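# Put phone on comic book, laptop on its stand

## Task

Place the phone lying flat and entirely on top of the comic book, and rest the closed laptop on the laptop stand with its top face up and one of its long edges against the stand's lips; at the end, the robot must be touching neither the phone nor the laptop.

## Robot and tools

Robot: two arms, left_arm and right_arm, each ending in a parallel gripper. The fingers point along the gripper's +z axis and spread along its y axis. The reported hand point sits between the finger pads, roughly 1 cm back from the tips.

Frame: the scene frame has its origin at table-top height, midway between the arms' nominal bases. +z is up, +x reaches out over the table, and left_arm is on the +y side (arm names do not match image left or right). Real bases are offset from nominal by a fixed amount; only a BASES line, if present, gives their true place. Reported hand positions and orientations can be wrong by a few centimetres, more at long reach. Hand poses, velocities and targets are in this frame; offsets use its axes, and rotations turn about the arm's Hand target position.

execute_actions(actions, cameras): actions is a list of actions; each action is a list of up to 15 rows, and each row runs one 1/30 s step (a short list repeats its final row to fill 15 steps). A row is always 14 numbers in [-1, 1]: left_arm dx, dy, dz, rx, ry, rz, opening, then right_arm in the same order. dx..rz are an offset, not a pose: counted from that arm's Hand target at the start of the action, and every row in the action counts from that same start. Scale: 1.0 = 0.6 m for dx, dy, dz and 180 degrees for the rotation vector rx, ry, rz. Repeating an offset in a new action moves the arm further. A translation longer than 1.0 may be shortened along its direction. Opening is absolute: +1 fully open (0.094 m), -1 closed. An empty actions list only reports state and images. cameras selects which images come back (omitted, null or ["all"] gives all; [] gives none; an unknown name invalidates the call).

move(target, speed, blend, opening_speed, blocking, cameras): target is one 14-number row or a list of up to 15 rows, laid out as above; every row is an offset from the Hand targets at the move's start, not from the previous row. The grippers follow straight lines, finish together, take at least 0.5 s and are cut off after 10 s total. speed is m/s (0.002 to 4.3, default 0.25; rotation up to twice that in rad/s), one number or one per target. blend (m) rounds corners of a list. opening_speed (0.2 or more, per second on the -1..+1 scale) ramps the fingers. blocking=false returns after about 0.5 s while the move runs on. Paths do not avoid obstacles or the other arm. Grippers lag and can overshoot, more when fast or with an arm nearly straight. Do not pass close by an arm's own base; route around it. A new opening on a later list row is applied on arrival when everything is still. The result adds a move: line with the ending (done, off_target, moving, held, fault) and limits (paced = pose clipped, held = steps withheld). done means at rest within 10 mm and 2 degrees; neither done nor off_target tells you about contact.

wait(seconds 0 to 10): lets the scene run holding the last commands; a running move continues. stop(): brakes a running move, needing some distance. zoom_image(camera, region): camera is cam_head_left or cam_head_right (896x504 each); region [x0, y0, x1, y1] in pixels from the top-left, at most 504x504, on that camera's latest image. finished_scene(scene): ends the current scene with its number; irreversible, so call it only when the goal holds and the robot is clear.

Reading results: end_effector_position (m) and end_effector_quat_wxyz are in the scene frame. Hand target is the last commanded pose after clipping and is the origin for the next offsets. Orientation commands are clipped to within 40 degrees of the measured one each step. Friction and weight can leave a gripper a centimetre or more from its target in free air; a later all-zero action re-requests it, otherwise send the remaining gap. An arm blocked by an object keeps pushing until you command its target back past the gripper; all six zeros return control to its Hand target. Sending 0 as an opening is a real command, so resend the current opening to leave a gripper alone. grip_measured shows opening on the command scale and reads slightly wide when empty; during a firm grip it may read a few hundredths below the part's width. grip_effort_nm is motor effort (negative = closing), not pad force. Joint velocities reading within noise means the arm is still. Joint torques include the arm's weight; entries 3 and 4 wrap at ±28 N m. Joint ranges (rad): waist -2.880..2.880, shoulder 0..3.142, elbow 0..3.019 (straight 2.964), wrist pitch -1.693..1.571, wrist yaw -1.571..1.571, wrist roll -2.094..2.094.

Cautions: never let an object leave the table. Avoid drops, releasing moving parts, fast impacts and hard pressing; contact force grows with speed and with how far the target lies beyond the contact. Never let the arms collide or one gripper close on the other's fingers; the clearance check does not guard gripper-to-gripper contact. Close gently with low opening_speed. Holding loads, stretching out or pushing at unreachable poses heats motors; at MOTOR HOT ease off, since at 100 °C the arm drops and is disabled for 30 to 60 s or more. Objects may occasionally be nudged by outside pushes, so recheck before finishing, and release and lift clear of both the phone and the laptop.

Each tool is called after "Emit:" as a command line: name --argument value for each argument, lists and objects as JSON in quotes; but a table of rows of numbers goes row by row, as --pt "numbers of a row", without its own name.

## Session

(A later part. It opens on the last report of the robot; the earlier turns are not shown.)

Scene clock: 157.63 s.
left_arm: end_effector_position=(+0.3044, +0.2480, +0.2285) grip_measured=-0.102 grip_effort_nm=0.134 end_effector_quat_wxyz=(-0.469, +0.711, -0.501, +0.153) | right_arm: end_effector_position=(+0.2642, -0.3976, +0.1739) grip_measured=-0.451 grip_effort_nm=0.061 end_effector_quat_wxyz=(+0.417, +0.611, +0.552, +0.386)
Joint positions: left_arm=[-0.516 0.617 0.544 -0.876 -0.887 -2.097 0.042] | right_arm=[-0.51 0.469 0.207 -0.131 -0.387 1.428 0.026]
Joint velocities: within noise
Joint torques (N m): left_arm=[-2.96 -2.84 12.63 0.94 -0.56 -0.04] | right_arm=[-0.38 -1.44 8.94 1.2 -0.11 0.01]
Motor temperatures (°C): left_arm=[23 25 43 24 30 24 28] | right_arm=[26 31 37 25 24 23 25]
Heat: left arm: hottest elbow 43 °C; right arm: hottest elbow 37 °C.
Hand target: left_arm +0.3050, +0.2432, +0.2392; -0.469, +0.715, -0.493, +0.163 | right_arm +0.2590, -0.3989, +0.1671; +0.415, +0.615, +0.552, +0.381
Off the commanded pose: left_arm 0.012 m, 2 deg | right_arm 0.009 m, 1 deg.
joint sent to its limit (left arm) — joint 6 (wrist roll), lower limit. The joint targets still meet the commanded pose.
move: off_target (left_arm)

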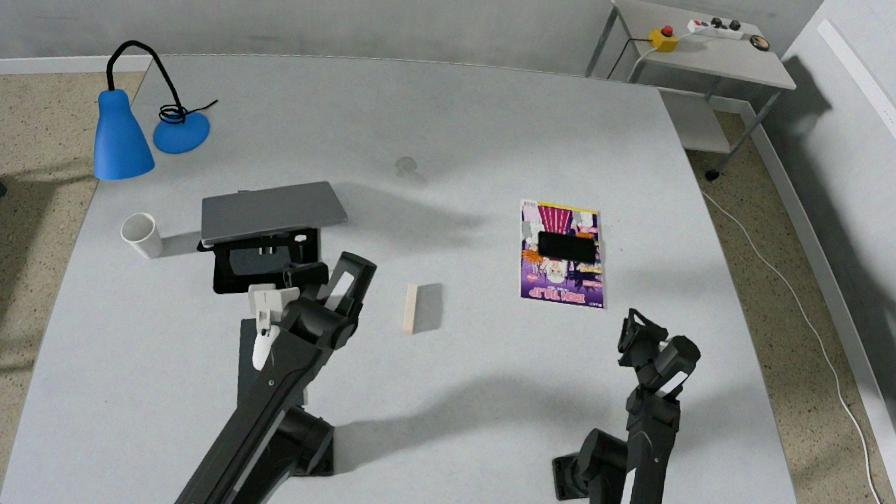

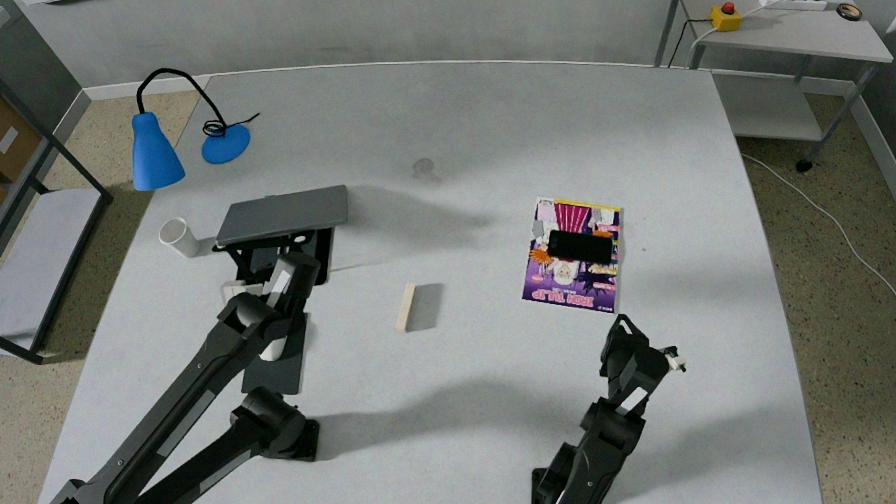

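Emit:
move --pt "0 0.2 0.03 -0.054 -0.062 -0.061 -1 0 0 0 0 0 0 -0.45" --pt "0.03 0.32 -0.03 -0.054 -0.062 -0.061 -1 0 0 0 0 0 0 -0.45" --speed 0.2

Emit:
zoom_image --camera "cam_head_left" --region '[180, 160, 360, 310]'

Emit:
zoom_image --camera "cam_head_right" --region '[190, 160, 370, 310]'

Scene clock: 172.10 s.
left_arm: end_effector_position=(+0.3220, +0.4293, +0.2178) grip_measured=-0.981 grip_effort_nm=-1.004 end_effector_quat_wxyz=(-0.426, +0.687, -0.496, +0.319) | right_arm: end_effector_position=(+0.2642, -0.3976, +0.1739) grip_measured=-0.451 grip_effort_nm=0.056 end_effector_quat_wxyz=(+0.417, +0.611, +0.552, +0.386)
Joint positions: left_arm=[0.748 0.659 0.426 -0.263 0.424 -1.37 0.001] | right_arm=[-0.51 0.469 0.207 -0.131 -0.387 1.428 0.026]
Joint velocities: within noise
Joint torques (N m): left_arm=[-0.79 -1.73 11.7 2.59 0.22 0.19] | right_arm=[-0.38 -1.55 8.92 1.2 -0.11 0.02]
Motor temperatures (°C): left_arm=[23 25 42 24 29 24 28] | right_arm=[26 31 38 25 24 23 25]
Heat: left arm: hottest elbow 42 °C; right arm: hottest elbow 38 °C.
Hand target: left_arm +0.3230, +0.4351, +0.2212; -0.435, +0.682, -0.495, +0.317 | right_arm +0.2590, -0.3989, +0.1671; +0.415, +0.615, +0.552, +0.381
Off the commanded pose: left_arm 0.007 m, 1 deg | right_arm 0.009 m, 1 deg.
move: done

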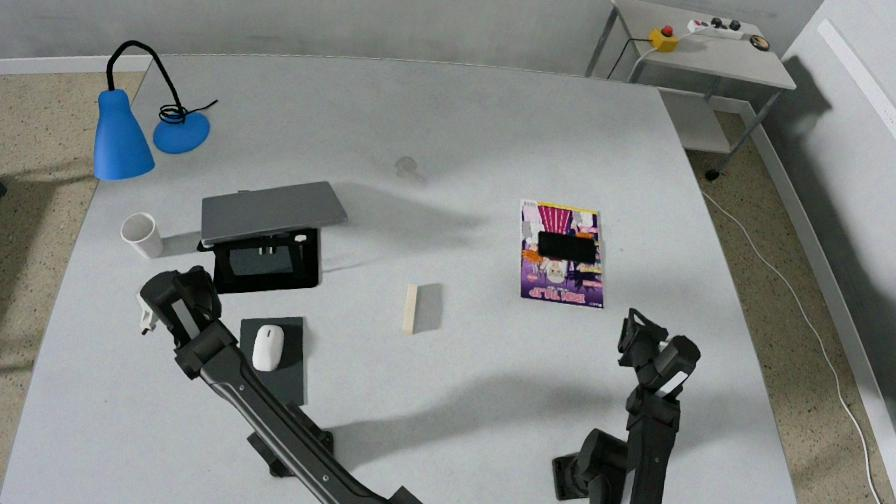

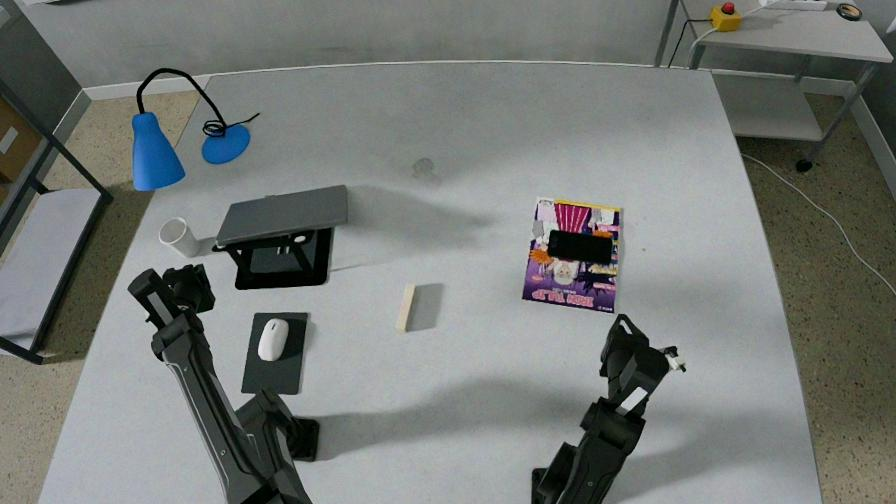

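Scaled by 2.800.

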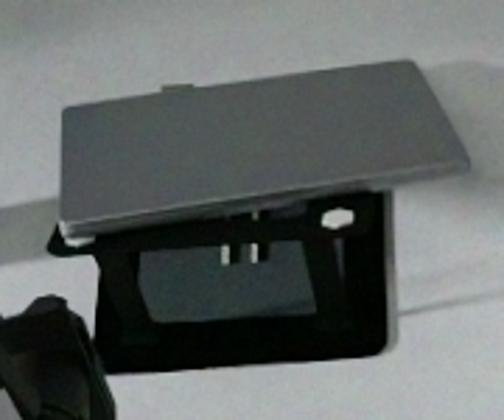

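Scaled by 2.800.

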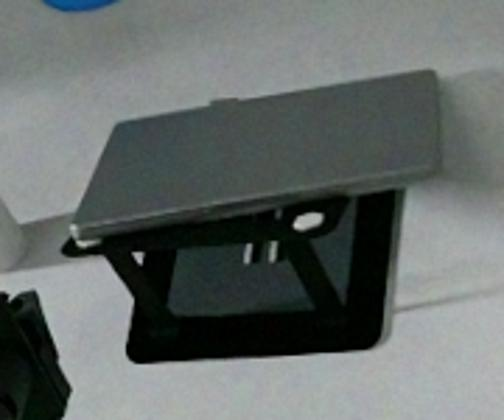

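Emit:
zoom_image --camera "cam_head_left" --region '[120, 230, 260, 350]'

Emit:
zoom_image --camera "cam_head_right" --region '[120, 230, 260, 350]'

Scaled by 3.600.

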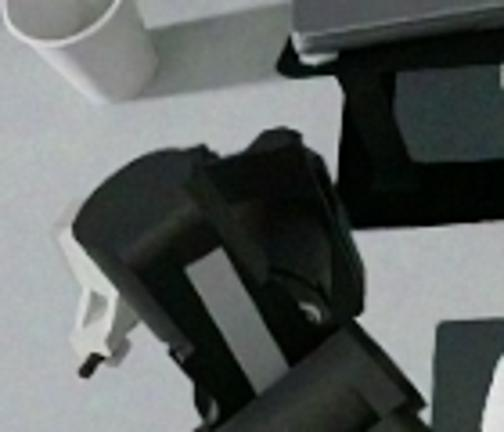

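Scaled by 3.600.

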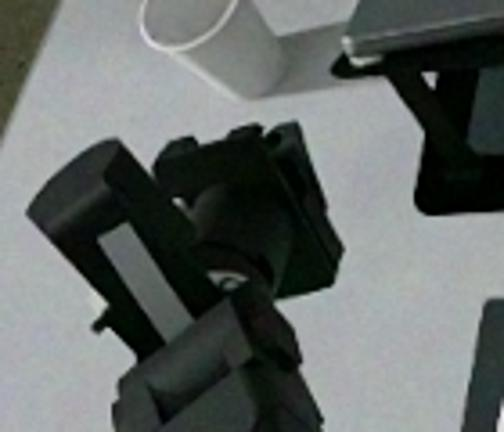

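Emit:
move --pt "0.11 0.037 -0.075 0 0 0 -1 0 0 0 0 0 0 -0.45" --speed 0.12

Emit:
zoom_image --camera "cam_head_left" --region '[150, 160, 350, 310]'

Emit:
zoom_image --camera "cam_head_right" --region '[170, 160, 370, 310]'

Scene clock: 186.67 s.
left_arm: end_effector_position=(+0.3789, +0.4565, +0.1653) grip_measured=-0.981 grip_effort_nm=-1.004 end_effector_quat_wxyz=(-0.425, +0.691, -0.496, +0.309) | right_arm: end_effector_position=(+0.2642, -0.3976, +0.1739) grip_measured=-0.451 grip_effort_nm=0.056 end_effector_quat_wxyz=(+0.417, +0.611, +0.552, +0.386)
Joint positions: left_arm=[0.658 1.006 0.426 0.089 0.327 -1.406 0.001] | right_arm=[-0.51 0.469 0.207 -0.131 -0.387 1.428 0.026]
Joint velocities: within noise
Joint torques (N m): left_arm=[-2.37 -6.07 11.74 2.36 -0.02 -0.02] | right_arm=[-0.38 -1.44 8.92 1.21 -0.11 0.01]
Motor temperatures (°C): left_arm=[23 25 41 24 29 24 28] | right_arm=[26 31 38 25 24 23 25]
Heat: left arm: hottest elbow 41 °C; right arm: hottest elbow 38 °C.
Hand target: left_arm +0.3890, +0.4574, +0.1762; -0.435, +0.682, -0.495, +0.316 | right_arm +0.2590, -0.3989, +0.1671; +0.415, +0.615, +0.552, +0.381
Off the commanded pose: left_arm 0.015 m, 2 deg | right_arm 0.009 m, 1 deg.
move: off_target (left_arm)

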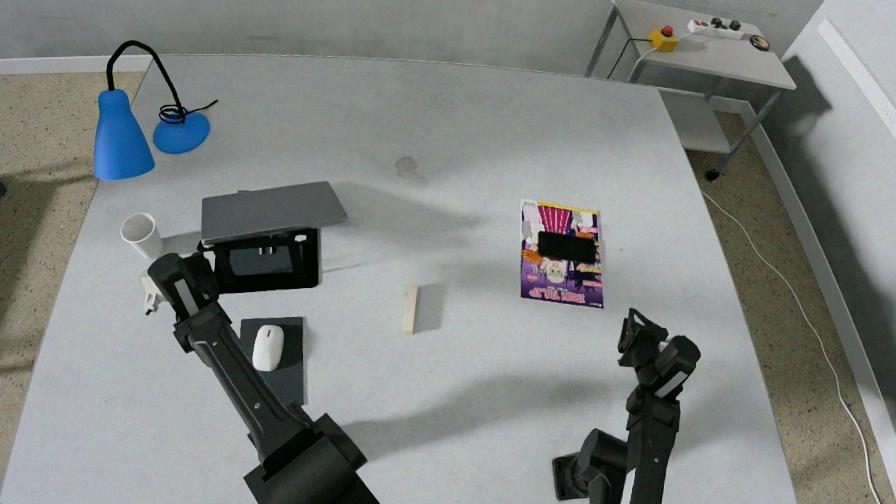

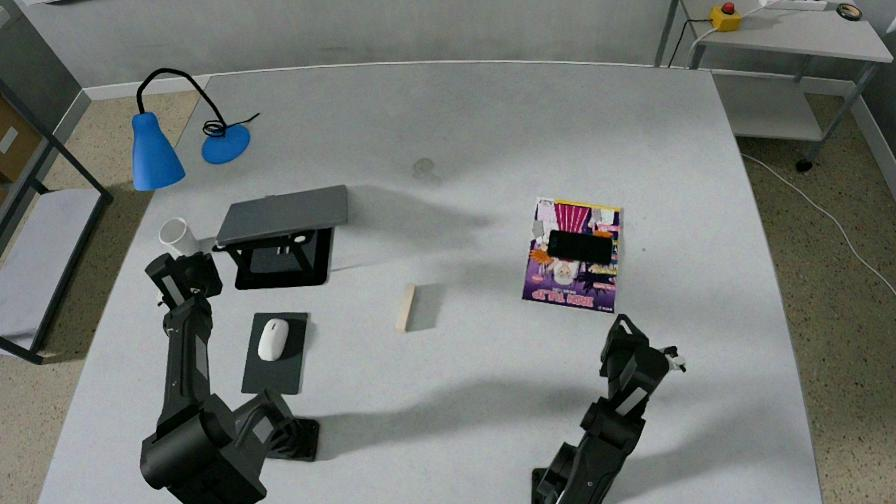

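Scaled by 2.520.

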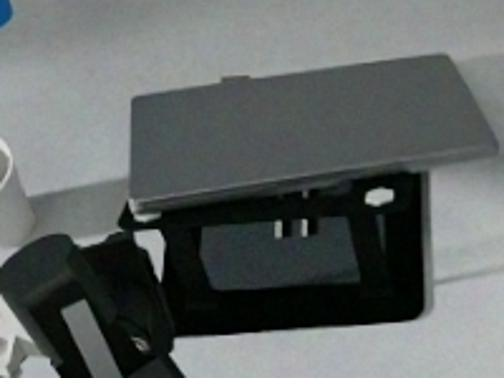

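Scaled by 2.520.

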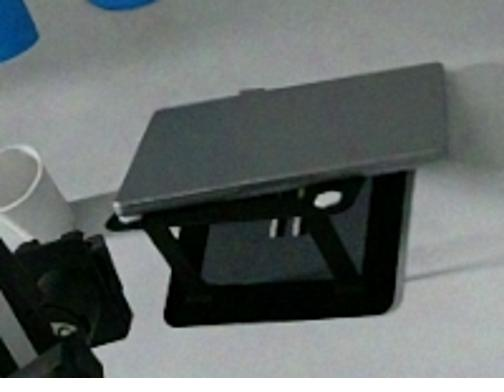

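Emit:
move --pt "-0.03 -0.02 0 0 0 0 -1 0 0 0 0 0 0 -0.45" --pt "-0.03 -0.1 0 0 0 0 -1 0 0 0 0 0 0 -0.45" --speed 0.12

Emit:
zoom_image --camera "cam_head_left" --region '[150, 160, 350, 310]'

Emit:
zoom_image --camera "cam_head_right" --region '[190, 200, 290, 280]'

Scene clock: 192.33 s.
left_arm: end_effector_position=(+0.3722, +0.4039, +0.1782) grip_measured=-0.981 grip_effort_nm=-1.004 end_effector_quat_wxyz=(-0.440, +0.682, -0.494, +0.313) | right_arm: end_effector_position=(+0.2642, -0.3976, +0.1739) grip_measured=-0.451 grip_effort_nm=0.056 end_effector_quat_wxyz=(+0.417, +0.611, +0.552, +0.386)
Joint positions: left_arm=[0.495 0.829 0.356 0.034 0.179 -1.479 0.001] | right_arm=[-0.51 0.469 0.207 -0.131 -0.387 1.428 0.026]
Joint velocities: within noise
Joint torques (N m): left_arm=[-2.2 -5.01 9.61 1.51 -0.1 -0.02] | right_arm=[-0.32 -1.49 8.91 1.18 -0.11 0.02]
Motor temperatures (°C): left_arm=[23 25 41 24 29 24 28] | right_arm=[26 31 38 25 24 23 25]
Heat: left arm: hottest elbow 41 °C; right arm: hottest elbow 38 °C.
Hand target: left_arm +0.3710, +0.3973, +0.1761; -0.435, +0.682, -0.495, +0.316 | right_arm +0.2590, -0.3989, +0.1671; +0.415, +0.615, +0.552, +0.381
Off the commanded pose: left_arm 0.007 m, 1 deg | right_arm 0.009 m, 1 deg.
move: done

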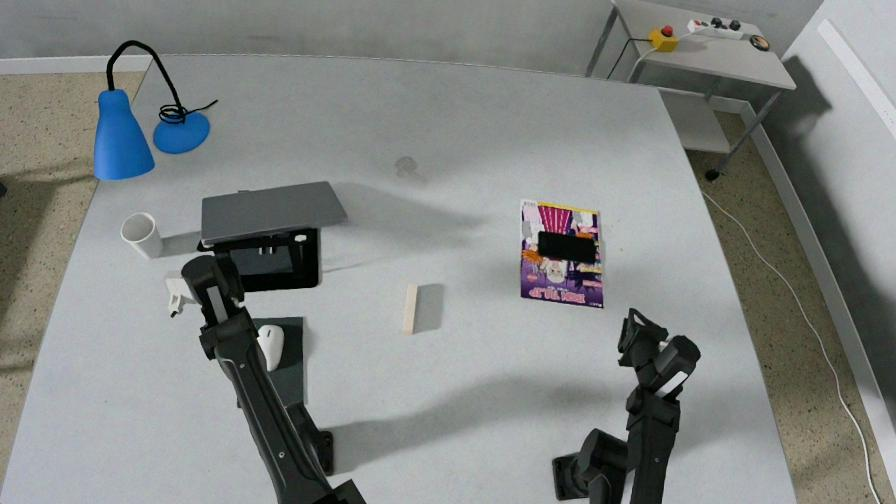

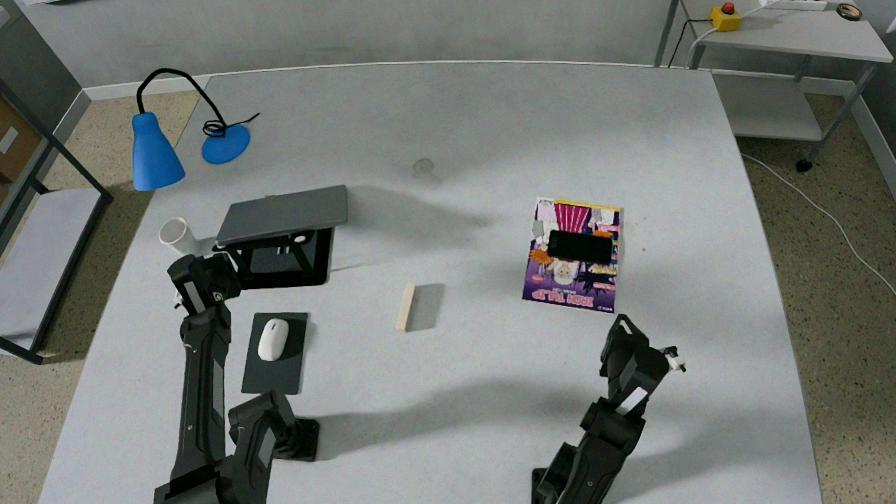

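Scaled by 2.520.

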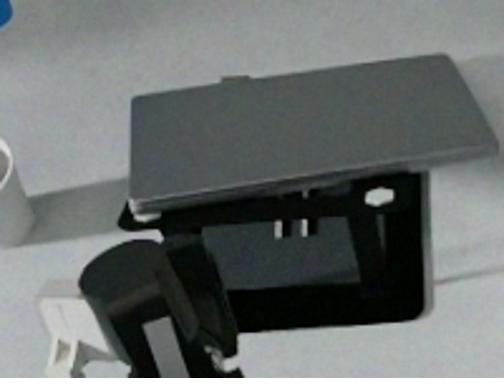

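Scaled by 5.040.

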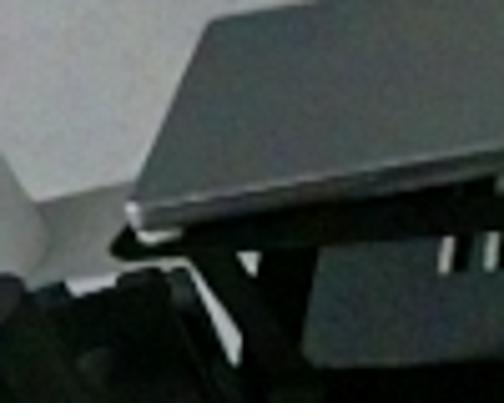

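Emit:
move --pt "0.1 0.01 -0.003 0 0 0 -1 0 0 0 0 0 0 -0.45" --speed 0.08

Emit:
zoom_image --camera "cam_head_left" --region '[180, 160, 360, 310]'

Emit:
zoom_image --camera "cam_head_right" --region '[190, 160, 370, 310]'

Scene clock: 196.77 s.
left_arm: end_effector_position=(+0.4029, +0.3966, +0.1395) grip_measured=-0.981 grip_effort_nm=-1.004 end_effector_quat_wxyz=(-0.409, +0.701, -0.504, +0.296) | right_arm: end_effector_position=(+0.2642, -0.3976, +0.1739) grip_measured=-0.451 grip_effort_nm=0.061 end_effector_quat_wxyz=(+0.417, +0.611, +0.552, +0.386)
Joint positions: left_arm=[0.408 1.026 0.382 0.129 0.102 -1.517 0.001] | right_arm=[-0.51 0.469 0.207 -0.131 -0.387 1.428 0.026]
Joint velocities: within noise
Joint torques (N m): left_arm=[-2.84 -5.42 15.99 2.3 -0.14 -0.05] | right_arm=[-0.32 -1.44 8.92 1.21 -0.11 0.01]
Motor temperatures (°C): left_arm=[23 25 40 24 29 24 29] | right_arm=[26 31 38 25 24 23 25]
Heat: left arm: hottest elbow 40 °C; right arm: hottest elbow 38 °C.
Hand target: left_arm +0.4311, +0.4033, +0.1744; -0.435, +0.682, -0.495, +0.317 | right_arm +0.2590, -0.3989, +0.1671; +0.415, +0.615, +0.552, +0.381
Off the commanded pose: left_arm 0.045 m, 4 deg | right_arm 0.009 m, 1 deg.
move: off_target (left_arm)

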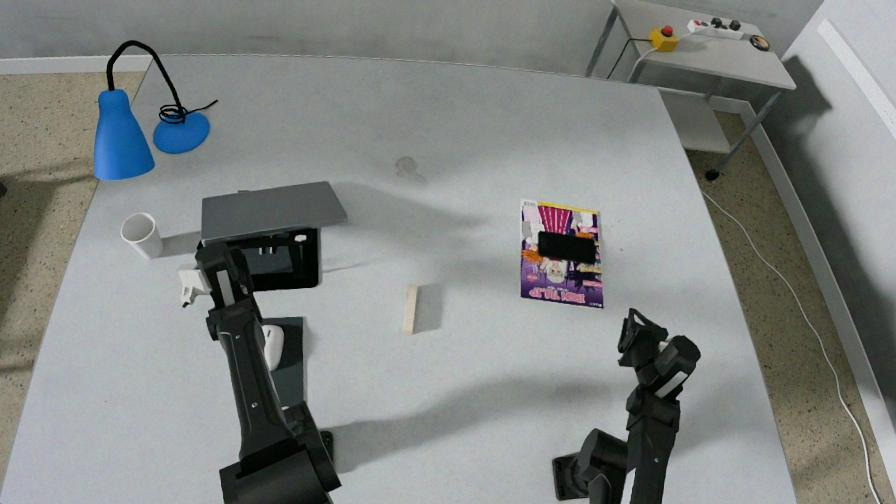

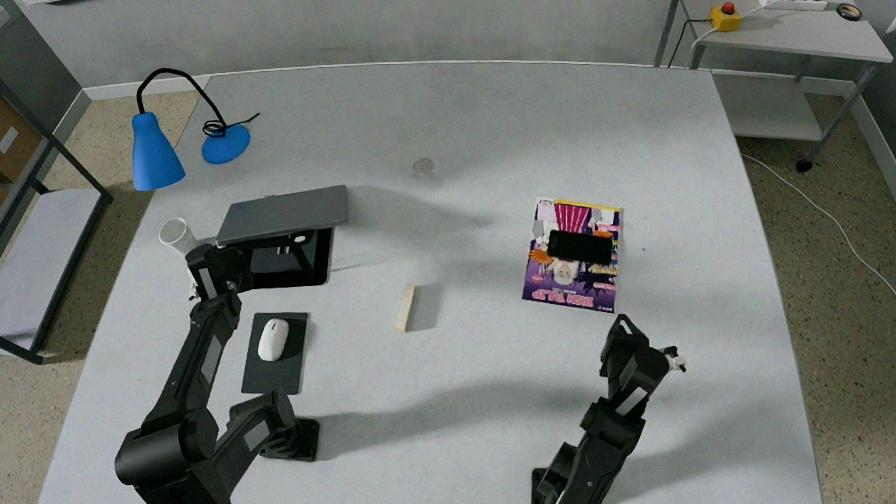

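Scaled by 2.800.

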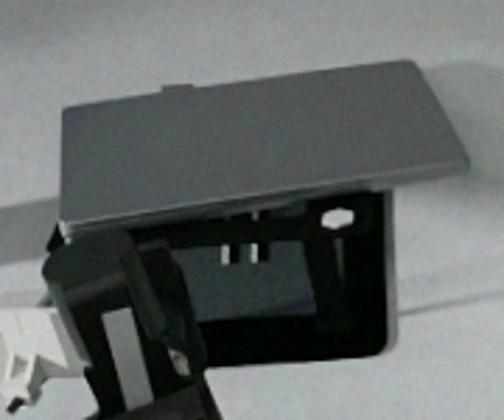

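Scaled by 2.800.

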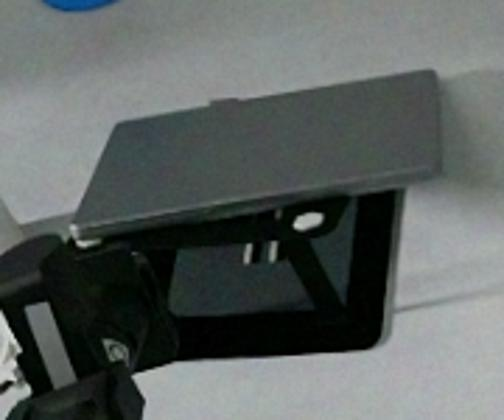

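Emit:
move --target '[-0.12,0,0.05,0,0,0,-1,0,0,0,0,0,0,-0.45]' --speed 0.15

Emit:
zoom_image --camera "cam_head_left" --region '[180, 160, 360, 310]'

Scene clock: 206.63 s.
left_arm: end_effector_position=(+0.3595, +0.3979, +0.1943) grip_measured=-0.981 grip_effort_nm=-0.999 end_effector_quat_wxyz=(-0.425, +0.686, -0.498, +0.318) | right_arm: end_effector_position=(+0.2642, -0.3976, +0.1739) grip_measured=-0.451 grip_effort_nm=0.056 end_effector_quat_wxyz=(+0.417, +0.611, +0.552, +0.386)
Joint positions: left_arm=[0.516 0.737 0.382 -0.108 0.219 -1.477 0.001] | right_arm=[-0.51 0.469 0.207 -0.131 -0.387 1.428 0.026]
Joint velocities: within noise
Joint torques (N m): left_arm=[0.32 -4.54 12.42 1.51 0.18 0.09] | right_arm=[-0.38 -1.49 8.92 1.18 -0.11 0.02]
Motor temperatures (°C): left_arm=[23 25 42 24 29 24 29] | right_arm=[26 31 38 25 24 23 25]
Heat: left arm: hottest elbow 42 °C; right arm: hottest elbow 38 °C.
Hand target: left_arm +0.3590, +0.4033, +0.2044; -0.435, +0.682, -0.495, +0.316 | right_arm +0.2590, -0.3989, +0.1671; +0.415, +0.615, +0.552, +0.381
Off the commanded pose: left_arm 0.011 m, 1 deg | right_arm 0.009 m, 1 deg.
move: off_target (left_arm)

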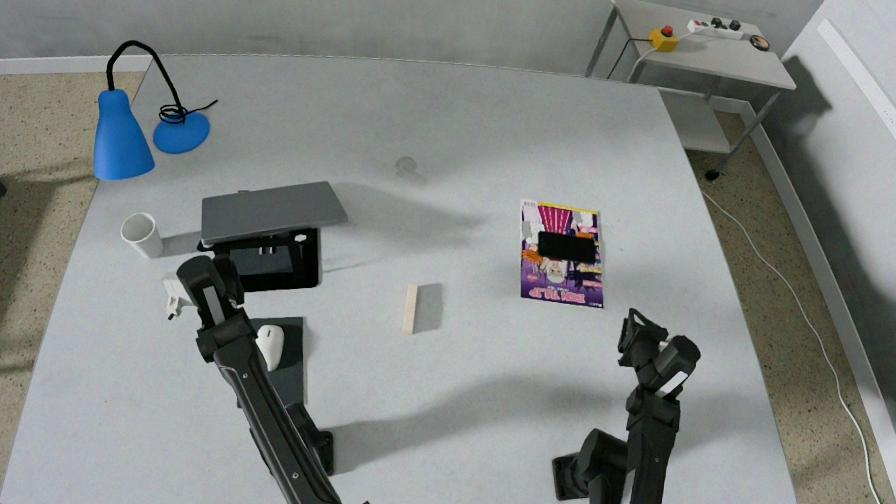

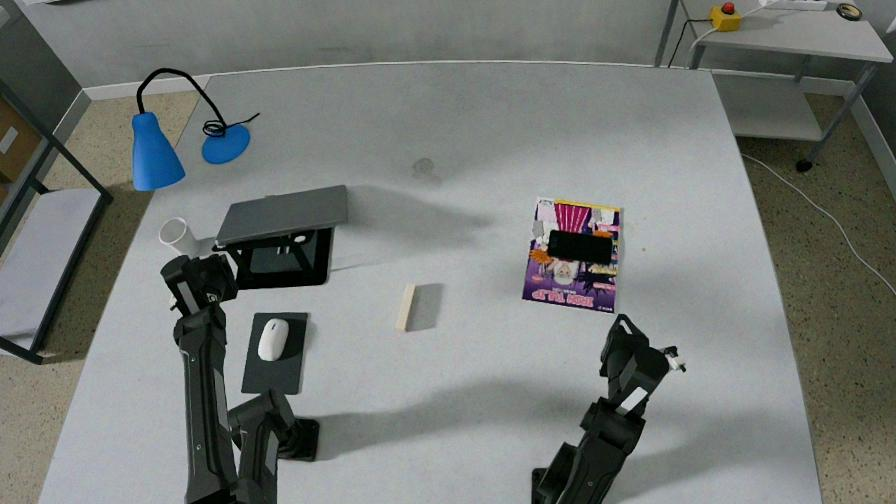

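Scaled by 2.800.

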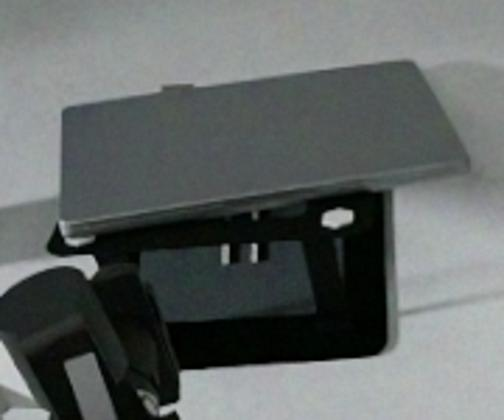

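Emit:
move --pt "0.02 0.06 -0.025 0 0 0 -1 0 0 0 0 0 0 -0.45" --pt "0.12 0.06 -0.025 0 0 0 -1 0 0 0 0 0 0 -0.45" --speed 0.08

Emit:
zoom_image --camera "cam_head_left" --region '[180, 160, 360, 310]'

Scene clock: 211.47 s.
left_arm: end_effector_position=(+0.3982, +0.4292, +0.1545) grip_measured=-0.981 grip_effort_nm=-0.999 end_effector_quat_wxyz=(-0.409, +0.703, -0.500, +0.299) | right_arm: end_effector_position=(+0.2642, -0.3976, +0.1739) grip_measured=-0.451 grip_effort_nm=0.061 end_effector_quat_wxyz=(+0.417, +0.611, +0.552, +0.386)
Joint positions: left_arm=[0.527 1.028 0.431 0.076 0.205 -1.468 0.001] | right_arm=[-0.51 0.469 0.207 -0.131 -0.387 1.428 0.026]
Joint velocities: within noise
Joint torques (N m): left_arm=[-3.19 -5.01 17.09 2.69 -0.09 -0.07] | right_arm=[-0.32 -1.38 8.92 1.18 -0.11 0.01]
Motor temperatures (°C): left_arm=[23 25 42 24 28 24 29] | right_arm=[26 31 38 25 24 23 25]
Heat: left arm: hottest elbow 42 °C; right arm: hottest elbow 38 °C.
Hand target: left_arm +0.4310, +0.4393, +0.1893; -0.435, +0.682, -0.495, +0.316 | right_arm +0.2590, -0.3989, +0.1671; +0.415, +0.615, +0.552, +0.381
Off the commanded pose: left_arm 0.049 m, 4 deg | right_arm 0.009 m, 1 deg.
move: off_target (left_arm)

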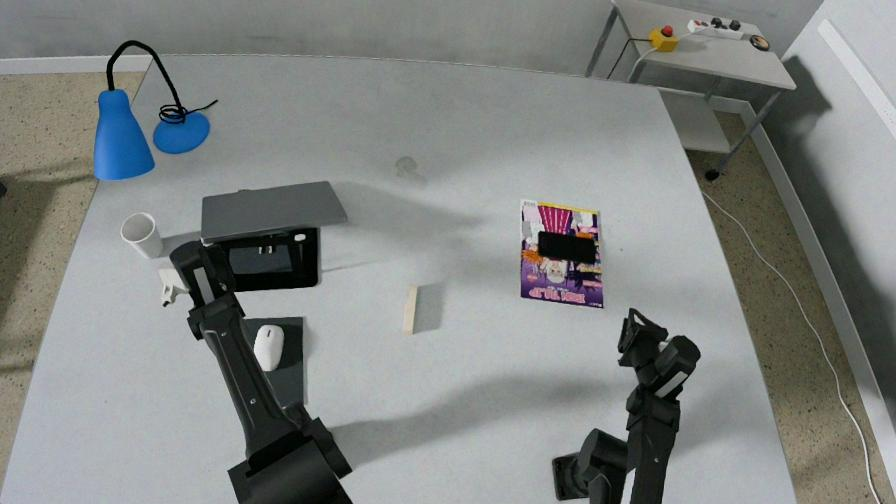

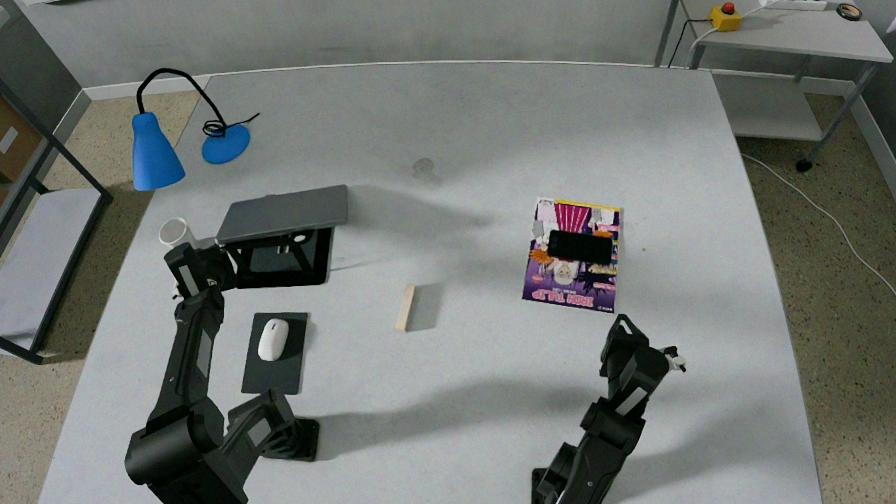

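Scaled by 2.800.

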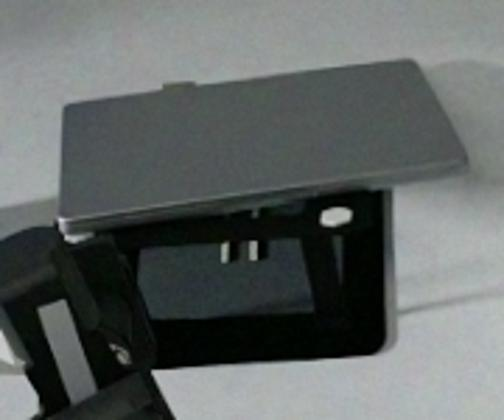

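Emit:
move --pt "-0.09 0 0.06 0 0 0 -1 0 0 0 0 0 0 -0.45" --pt "-0.04 0.005 0.055 0 0 0 -1 0 0 0 0 0 0 -0.45" --pt "0.04 0.005 0.05 0 0 0 -1 0 0 0 0 0 0 -0.45" --speed 0.08

Emit:
zoom_image --camera "cam_head_left" --region '[180, 160, 360, 310]'

Scene clock: 216.57 s.
left_arm: end_effector_position=(+0.4273, +0.4338, +0.1807) grip_measured=-0.981 grip_effort_nm=-1.004 end_effector_quat_wxyz=(-0.406, +0.702, -0.503, +0.298) | right_arm: end_effector_position=(+0.2642, -0.3976, +0.1739) grip_measured=-0.451 grip_effort_nm=0.056 end_effector_quat_wxyz=(+0.417, +0.611, +0.552, +0.386)
Joint positions: left_arm=[0.49 1.067 0.539 0.004 0.176 -1.482 0.001] | right_arm=[-0.51 0.469 0.207 -0.131 -0.387 1.428 0.026]
Joint velocities: within noise
Joint torques (N m): left_arm=[-2.61 -7.12 16.85 2.37 -0.14 -0.04] | right_arm=[-0.44 -1.38 8.92 1.18 -0.11 0.01]
Motor temperatures (°C): left_arm=[23 25 43 24 28 24 29] | right_arm=[26 31 38 25 24 23 25]
Heat: left arm: hottest elbow 43 °C; right arm: hottest elbow 38 °C.
Hand target: left_arm +0.4550, +0.4424, +0.2194; -0.435, +0.682, -0.495, +0.316 | right_arm +0.2590, -0.3989, +0.1671; +0.415, +0.615, +0.552, +0.381
Off the commanded pose: left_arm 0.048 m, 5 deg | right_arm 0.009 m, 1 deg.
move: off_target (left_arm)

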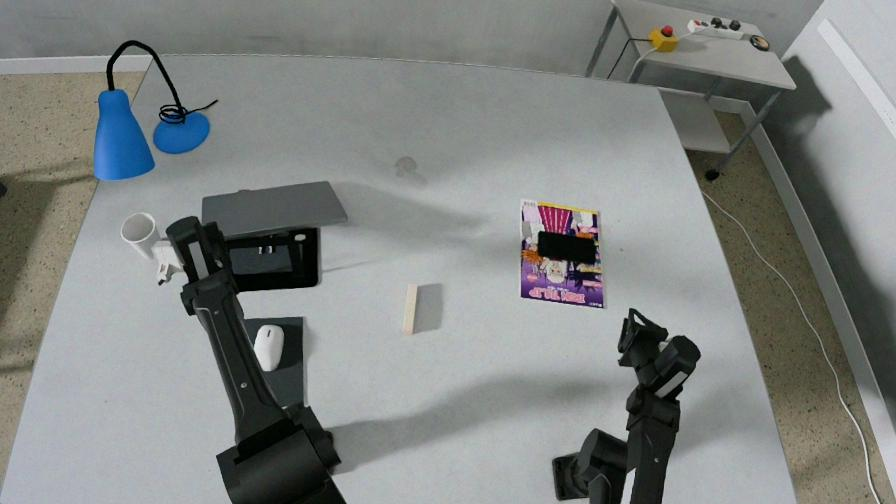

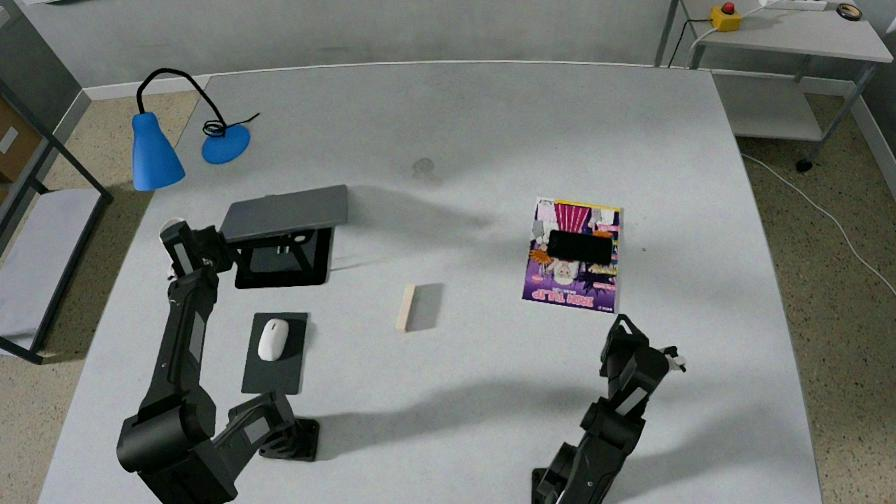

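Scaled by 2.800.

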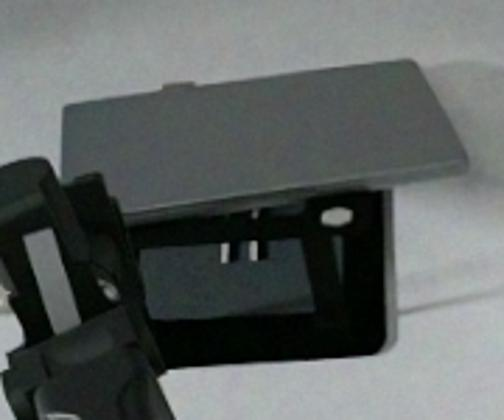

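Emit:
move --target '[0.05,0,0.0,0,0,0,-1,0,0,0,0,0,0,-0.45]' --speed 0.06

Emit:
zoom_image --camera "cam_head_left" --region '[180, 160, 360, 310]'

Scene clock: 219.57 s.
left_arm: end_effector_position=(+0.4566, +0.4352, +0.1819) grip_measured=-0.981 grip_effort_nm=-1.004 end_effector_quat_wxyz=(-0.407, +0.702, -0.504, +0.297) | right_arm: end_effector_position=(+0.2642, -0.3976, +0.1739) grip_measured=-0.451 grip_effort_nm=0.056 end_effector_quat_wxyz=(+0.417, +0.611, +0.552, +0.386)
Joint positions: left_arm=[0.447 1.152 0.598 0.033 0.137 -1.5 0.001] | right_arm=[-0.51 0.469 0.207 -0.131 -0.387 1.428 0.026]
Joint velocities: within noise
Joint torques (N m): left_arm=[-2.49 -7.77 16.65 2.51 -0.13 -0.01] | right_arm=[-0.32 -1.38 8.92 1.21 -0.11 0.01]
Motor temperatures (°C): left_arm=[23 25 43 24 28 24 29] | right_arm=[26 31 38 25 24 23 25]
Heat: left arm: hottest elbow 43 °C; right arm: hottest elbow 38 °C.
Hand target: left_arm +0.4849, +0.4424, +0.2195; -0.435, +0.682, -0.495, +0.316 | right_arm +0.2590, -0.3989, +0.1671; +0.415, +0.615, +0.552, +0.381
Off the commanded pose: left_arm 0.048 m, 5 deg | right_arm 0.009 m, 1 deg.
move: off_target (left_arm)

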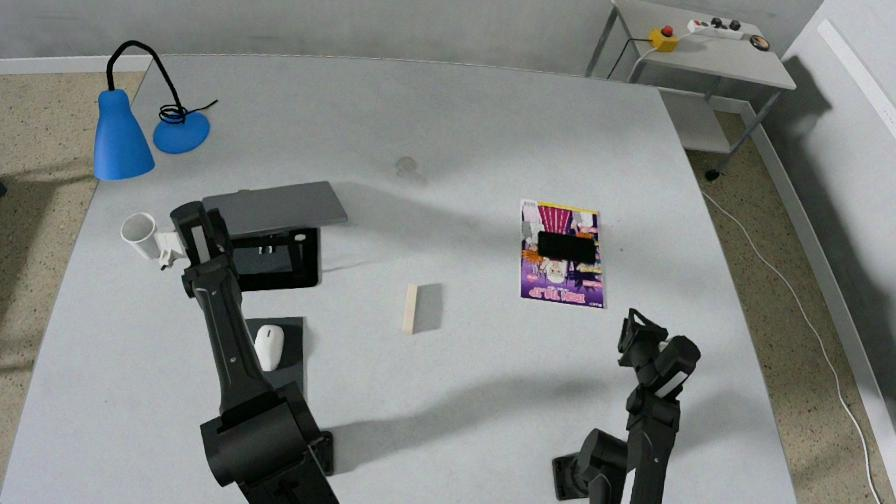

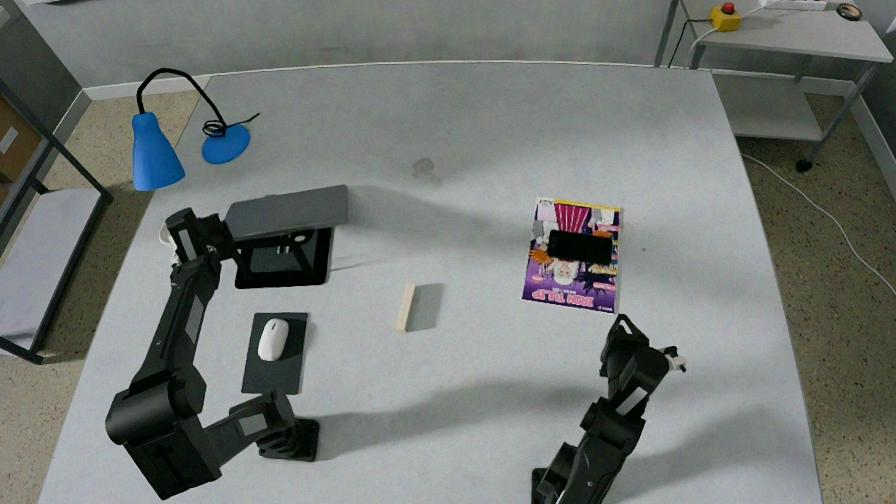

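Scaled by 2.800.

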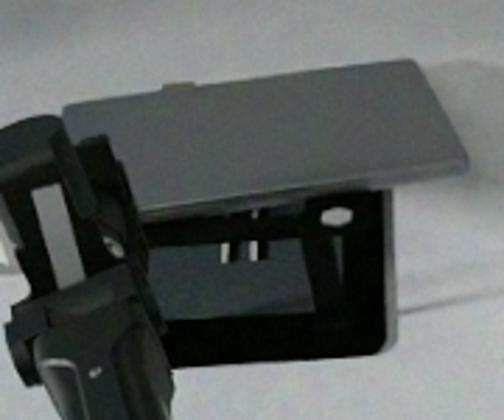

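Emit:
move --pt "-0.12 0 0.01 0 0 0 -1 0 0 0 0 0 0 -0.45" --pt "-0.12 0 -0.02 0 0 0 -1 0 0 0 0 0 0 -0.45" --pt "-0.02 0 -0.023 0 0 0 -1 0 0 0 0 0 0 -0.45" --speed 0.07

Emit:
zoom_image --camera "cam_head_left" --region '[180, 160, 360, 310]'

Scene clock: 225.47 s.
left_arm: end_effector_position=(+0.4453, +0.4348, +0.1696) grip_measured=-0.981 grip_effort_nm=-0.999 end_effector_quat_wxyz=(-0.408, +0.701, -0.503, +0.298) | right_arm: end_effector_position=(+0.2642, -0.3976, +0.1739) grip_measured=-0.451 grip_effort_nm=0.056 end_effector_quat_wxyz=(+0.417, +0.611, +0.552, +0.386)
Joint positions: left_arm=[0.463 1.144 0.554 0.071 0.152 -1.493 0.001] | right_arm=[-0.51 0.469 0.207 -0.131 -0.387 1.428 0.026]
Joint velocities: within noise
Joint torques (N m): left_arm=[-1.85 -7.47 16.36 2.33 -0.11 -0.06] | right_arm=[-0.32 -1.44 8.94 1.2 -0.11 0.02]
Motor temperatures (°C): left_arm=[23 25 42 24 28 24 29] | right_arm=[26 31 38 25 24 23 25]
Heat: left arm: hottest elbow 42 °C; right arm: hottest elbow 38 °C.
Hand target: left_arm +0.4730, +0.4424, +0.2056; -0.435, +0.682, -0.495, +0.316 | right_arm +0.2590, -0.3989, +0.1671; +0.415, +0.615, +0.552, +0.381
Off the commanded pose: left_arm 0.046 m, 5 deg | right_arm 0.009 m, 1 deg.
move: off_target (left_arm)

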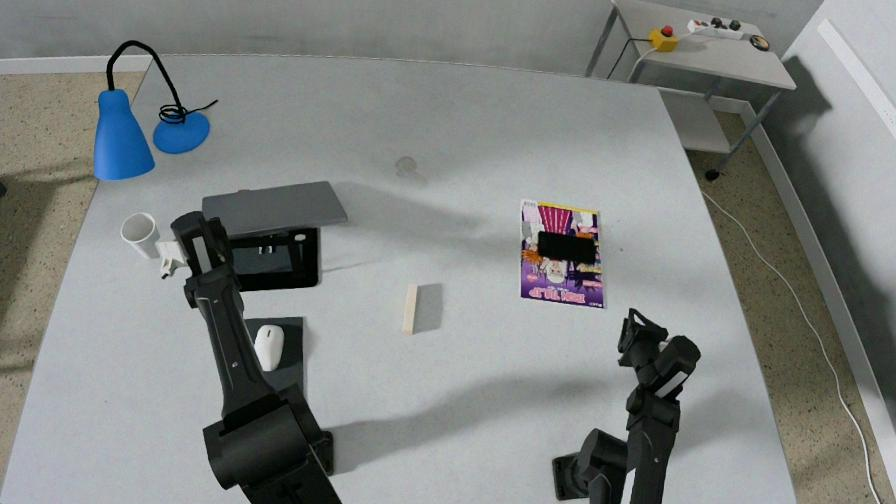

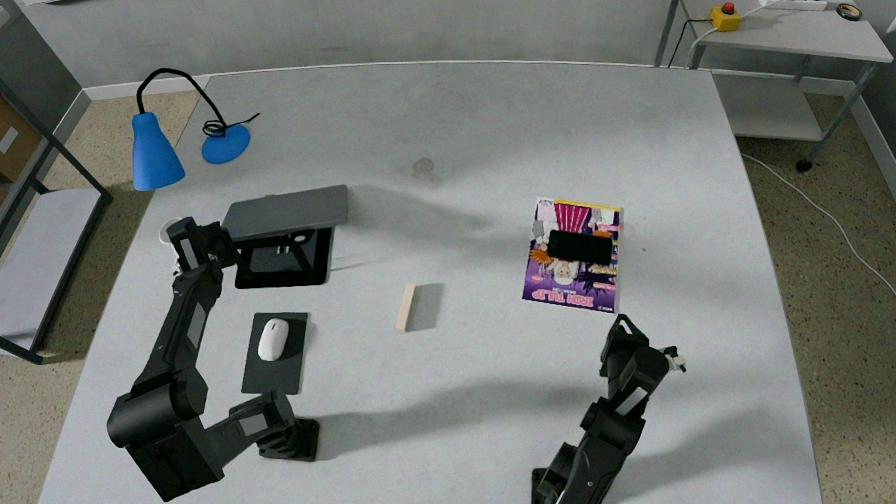

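Scaled by 2.800.

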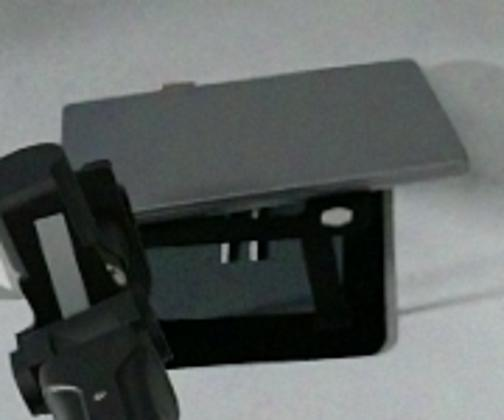

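Emit:
move --target '[0.06,0,-0.01,0,0,0,-1,0,0,0,0,0,0,-0.45]' --speed 0.05

Emit:
zoom_image --camera "cam_head_left" --region '[180, 160, 360, 310]'

Scene clock: 228.90 s.
left_arm: end_effector_position=(+0.4799, +0.4360, +0.1648) grip_measured=-0.981 grip_effort_nm=-0.999 end_effector_quat_wxyz=(-0.408, +0.701, -0.504, +0.297) | right_arm: end_effector_position=(+0.2642, -0.3976, +0.1739) grip_measured=-0.451 grip_effort_nm=0.051 end_effector_quat_wxyz=(+0.417, +0.611, +0.552, +0.386)
Joint positions: left_arm=[0.417 1.252 0.619 0.116 0.11 -1.513 0.001] | right_arm=[-0.51 0.469 0.207 -0.131 -0.387 1.428 0.026]
Joint velocities: within noise
Joint torques (N m): left_arm=[-2.37 -9 16.31 2.52 -0.15 -0.04] | right_arm=[-0.32 -1.44 8.9 1.2 -0.11 0.01]
Motor temperatures (°C): left_arm=[23 25 42 24 28 24 29] | right_arm=[26 31 38 25 24 23 25]
Heat: left arm: hottest elbow 42 °C; right arm: hottest elbow 38 °C.
Hand target: left_arm +0.5089, +0.4424, +0.1995; -0.435, +0.682, -0.495, +0.316 | right_arm +0.2590, -0.3989, +0.1671; +0.415, +0.615, +0.552, +0.381
Off the commanded pose: left_arm 0.046 m, 4 deg | right_arm 0.009 m, 1 deg.
move: off_target (left_arm)

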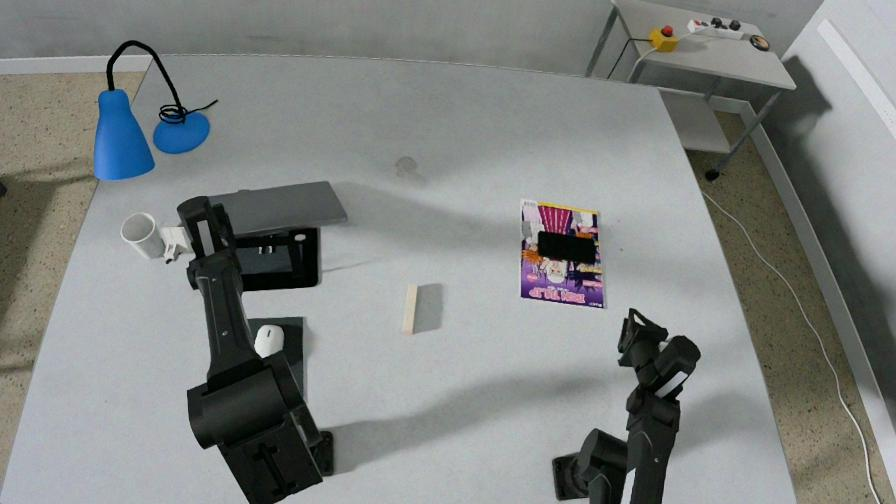

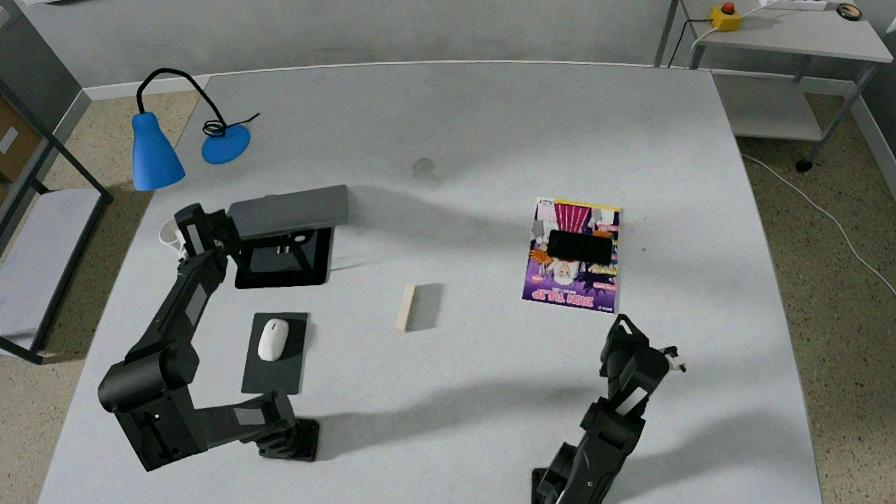

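Scaled by 2.800.

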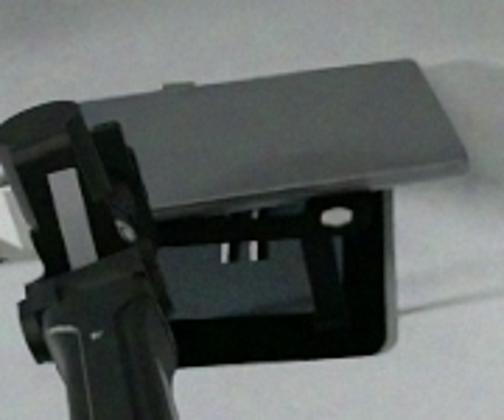

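Emit:
zoom_image --camera "cam_head_left" --region '[170, 180, 250, 240]'

Emit:
zoom_image --camera "cam_head_right" --region '[170, 180, 270, 260]'

Scaled by 6.300.

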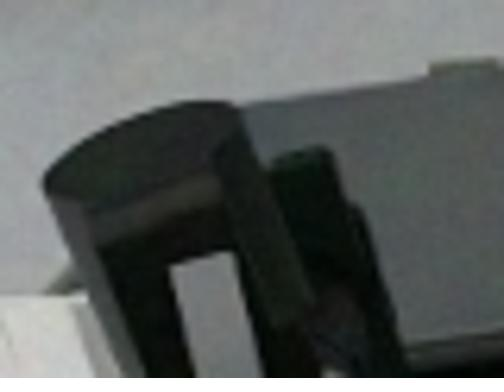

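Scaled by 5.040.

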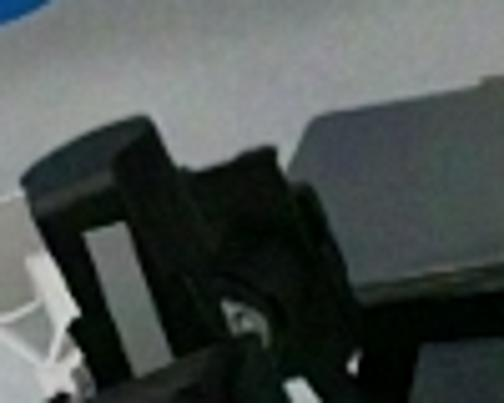

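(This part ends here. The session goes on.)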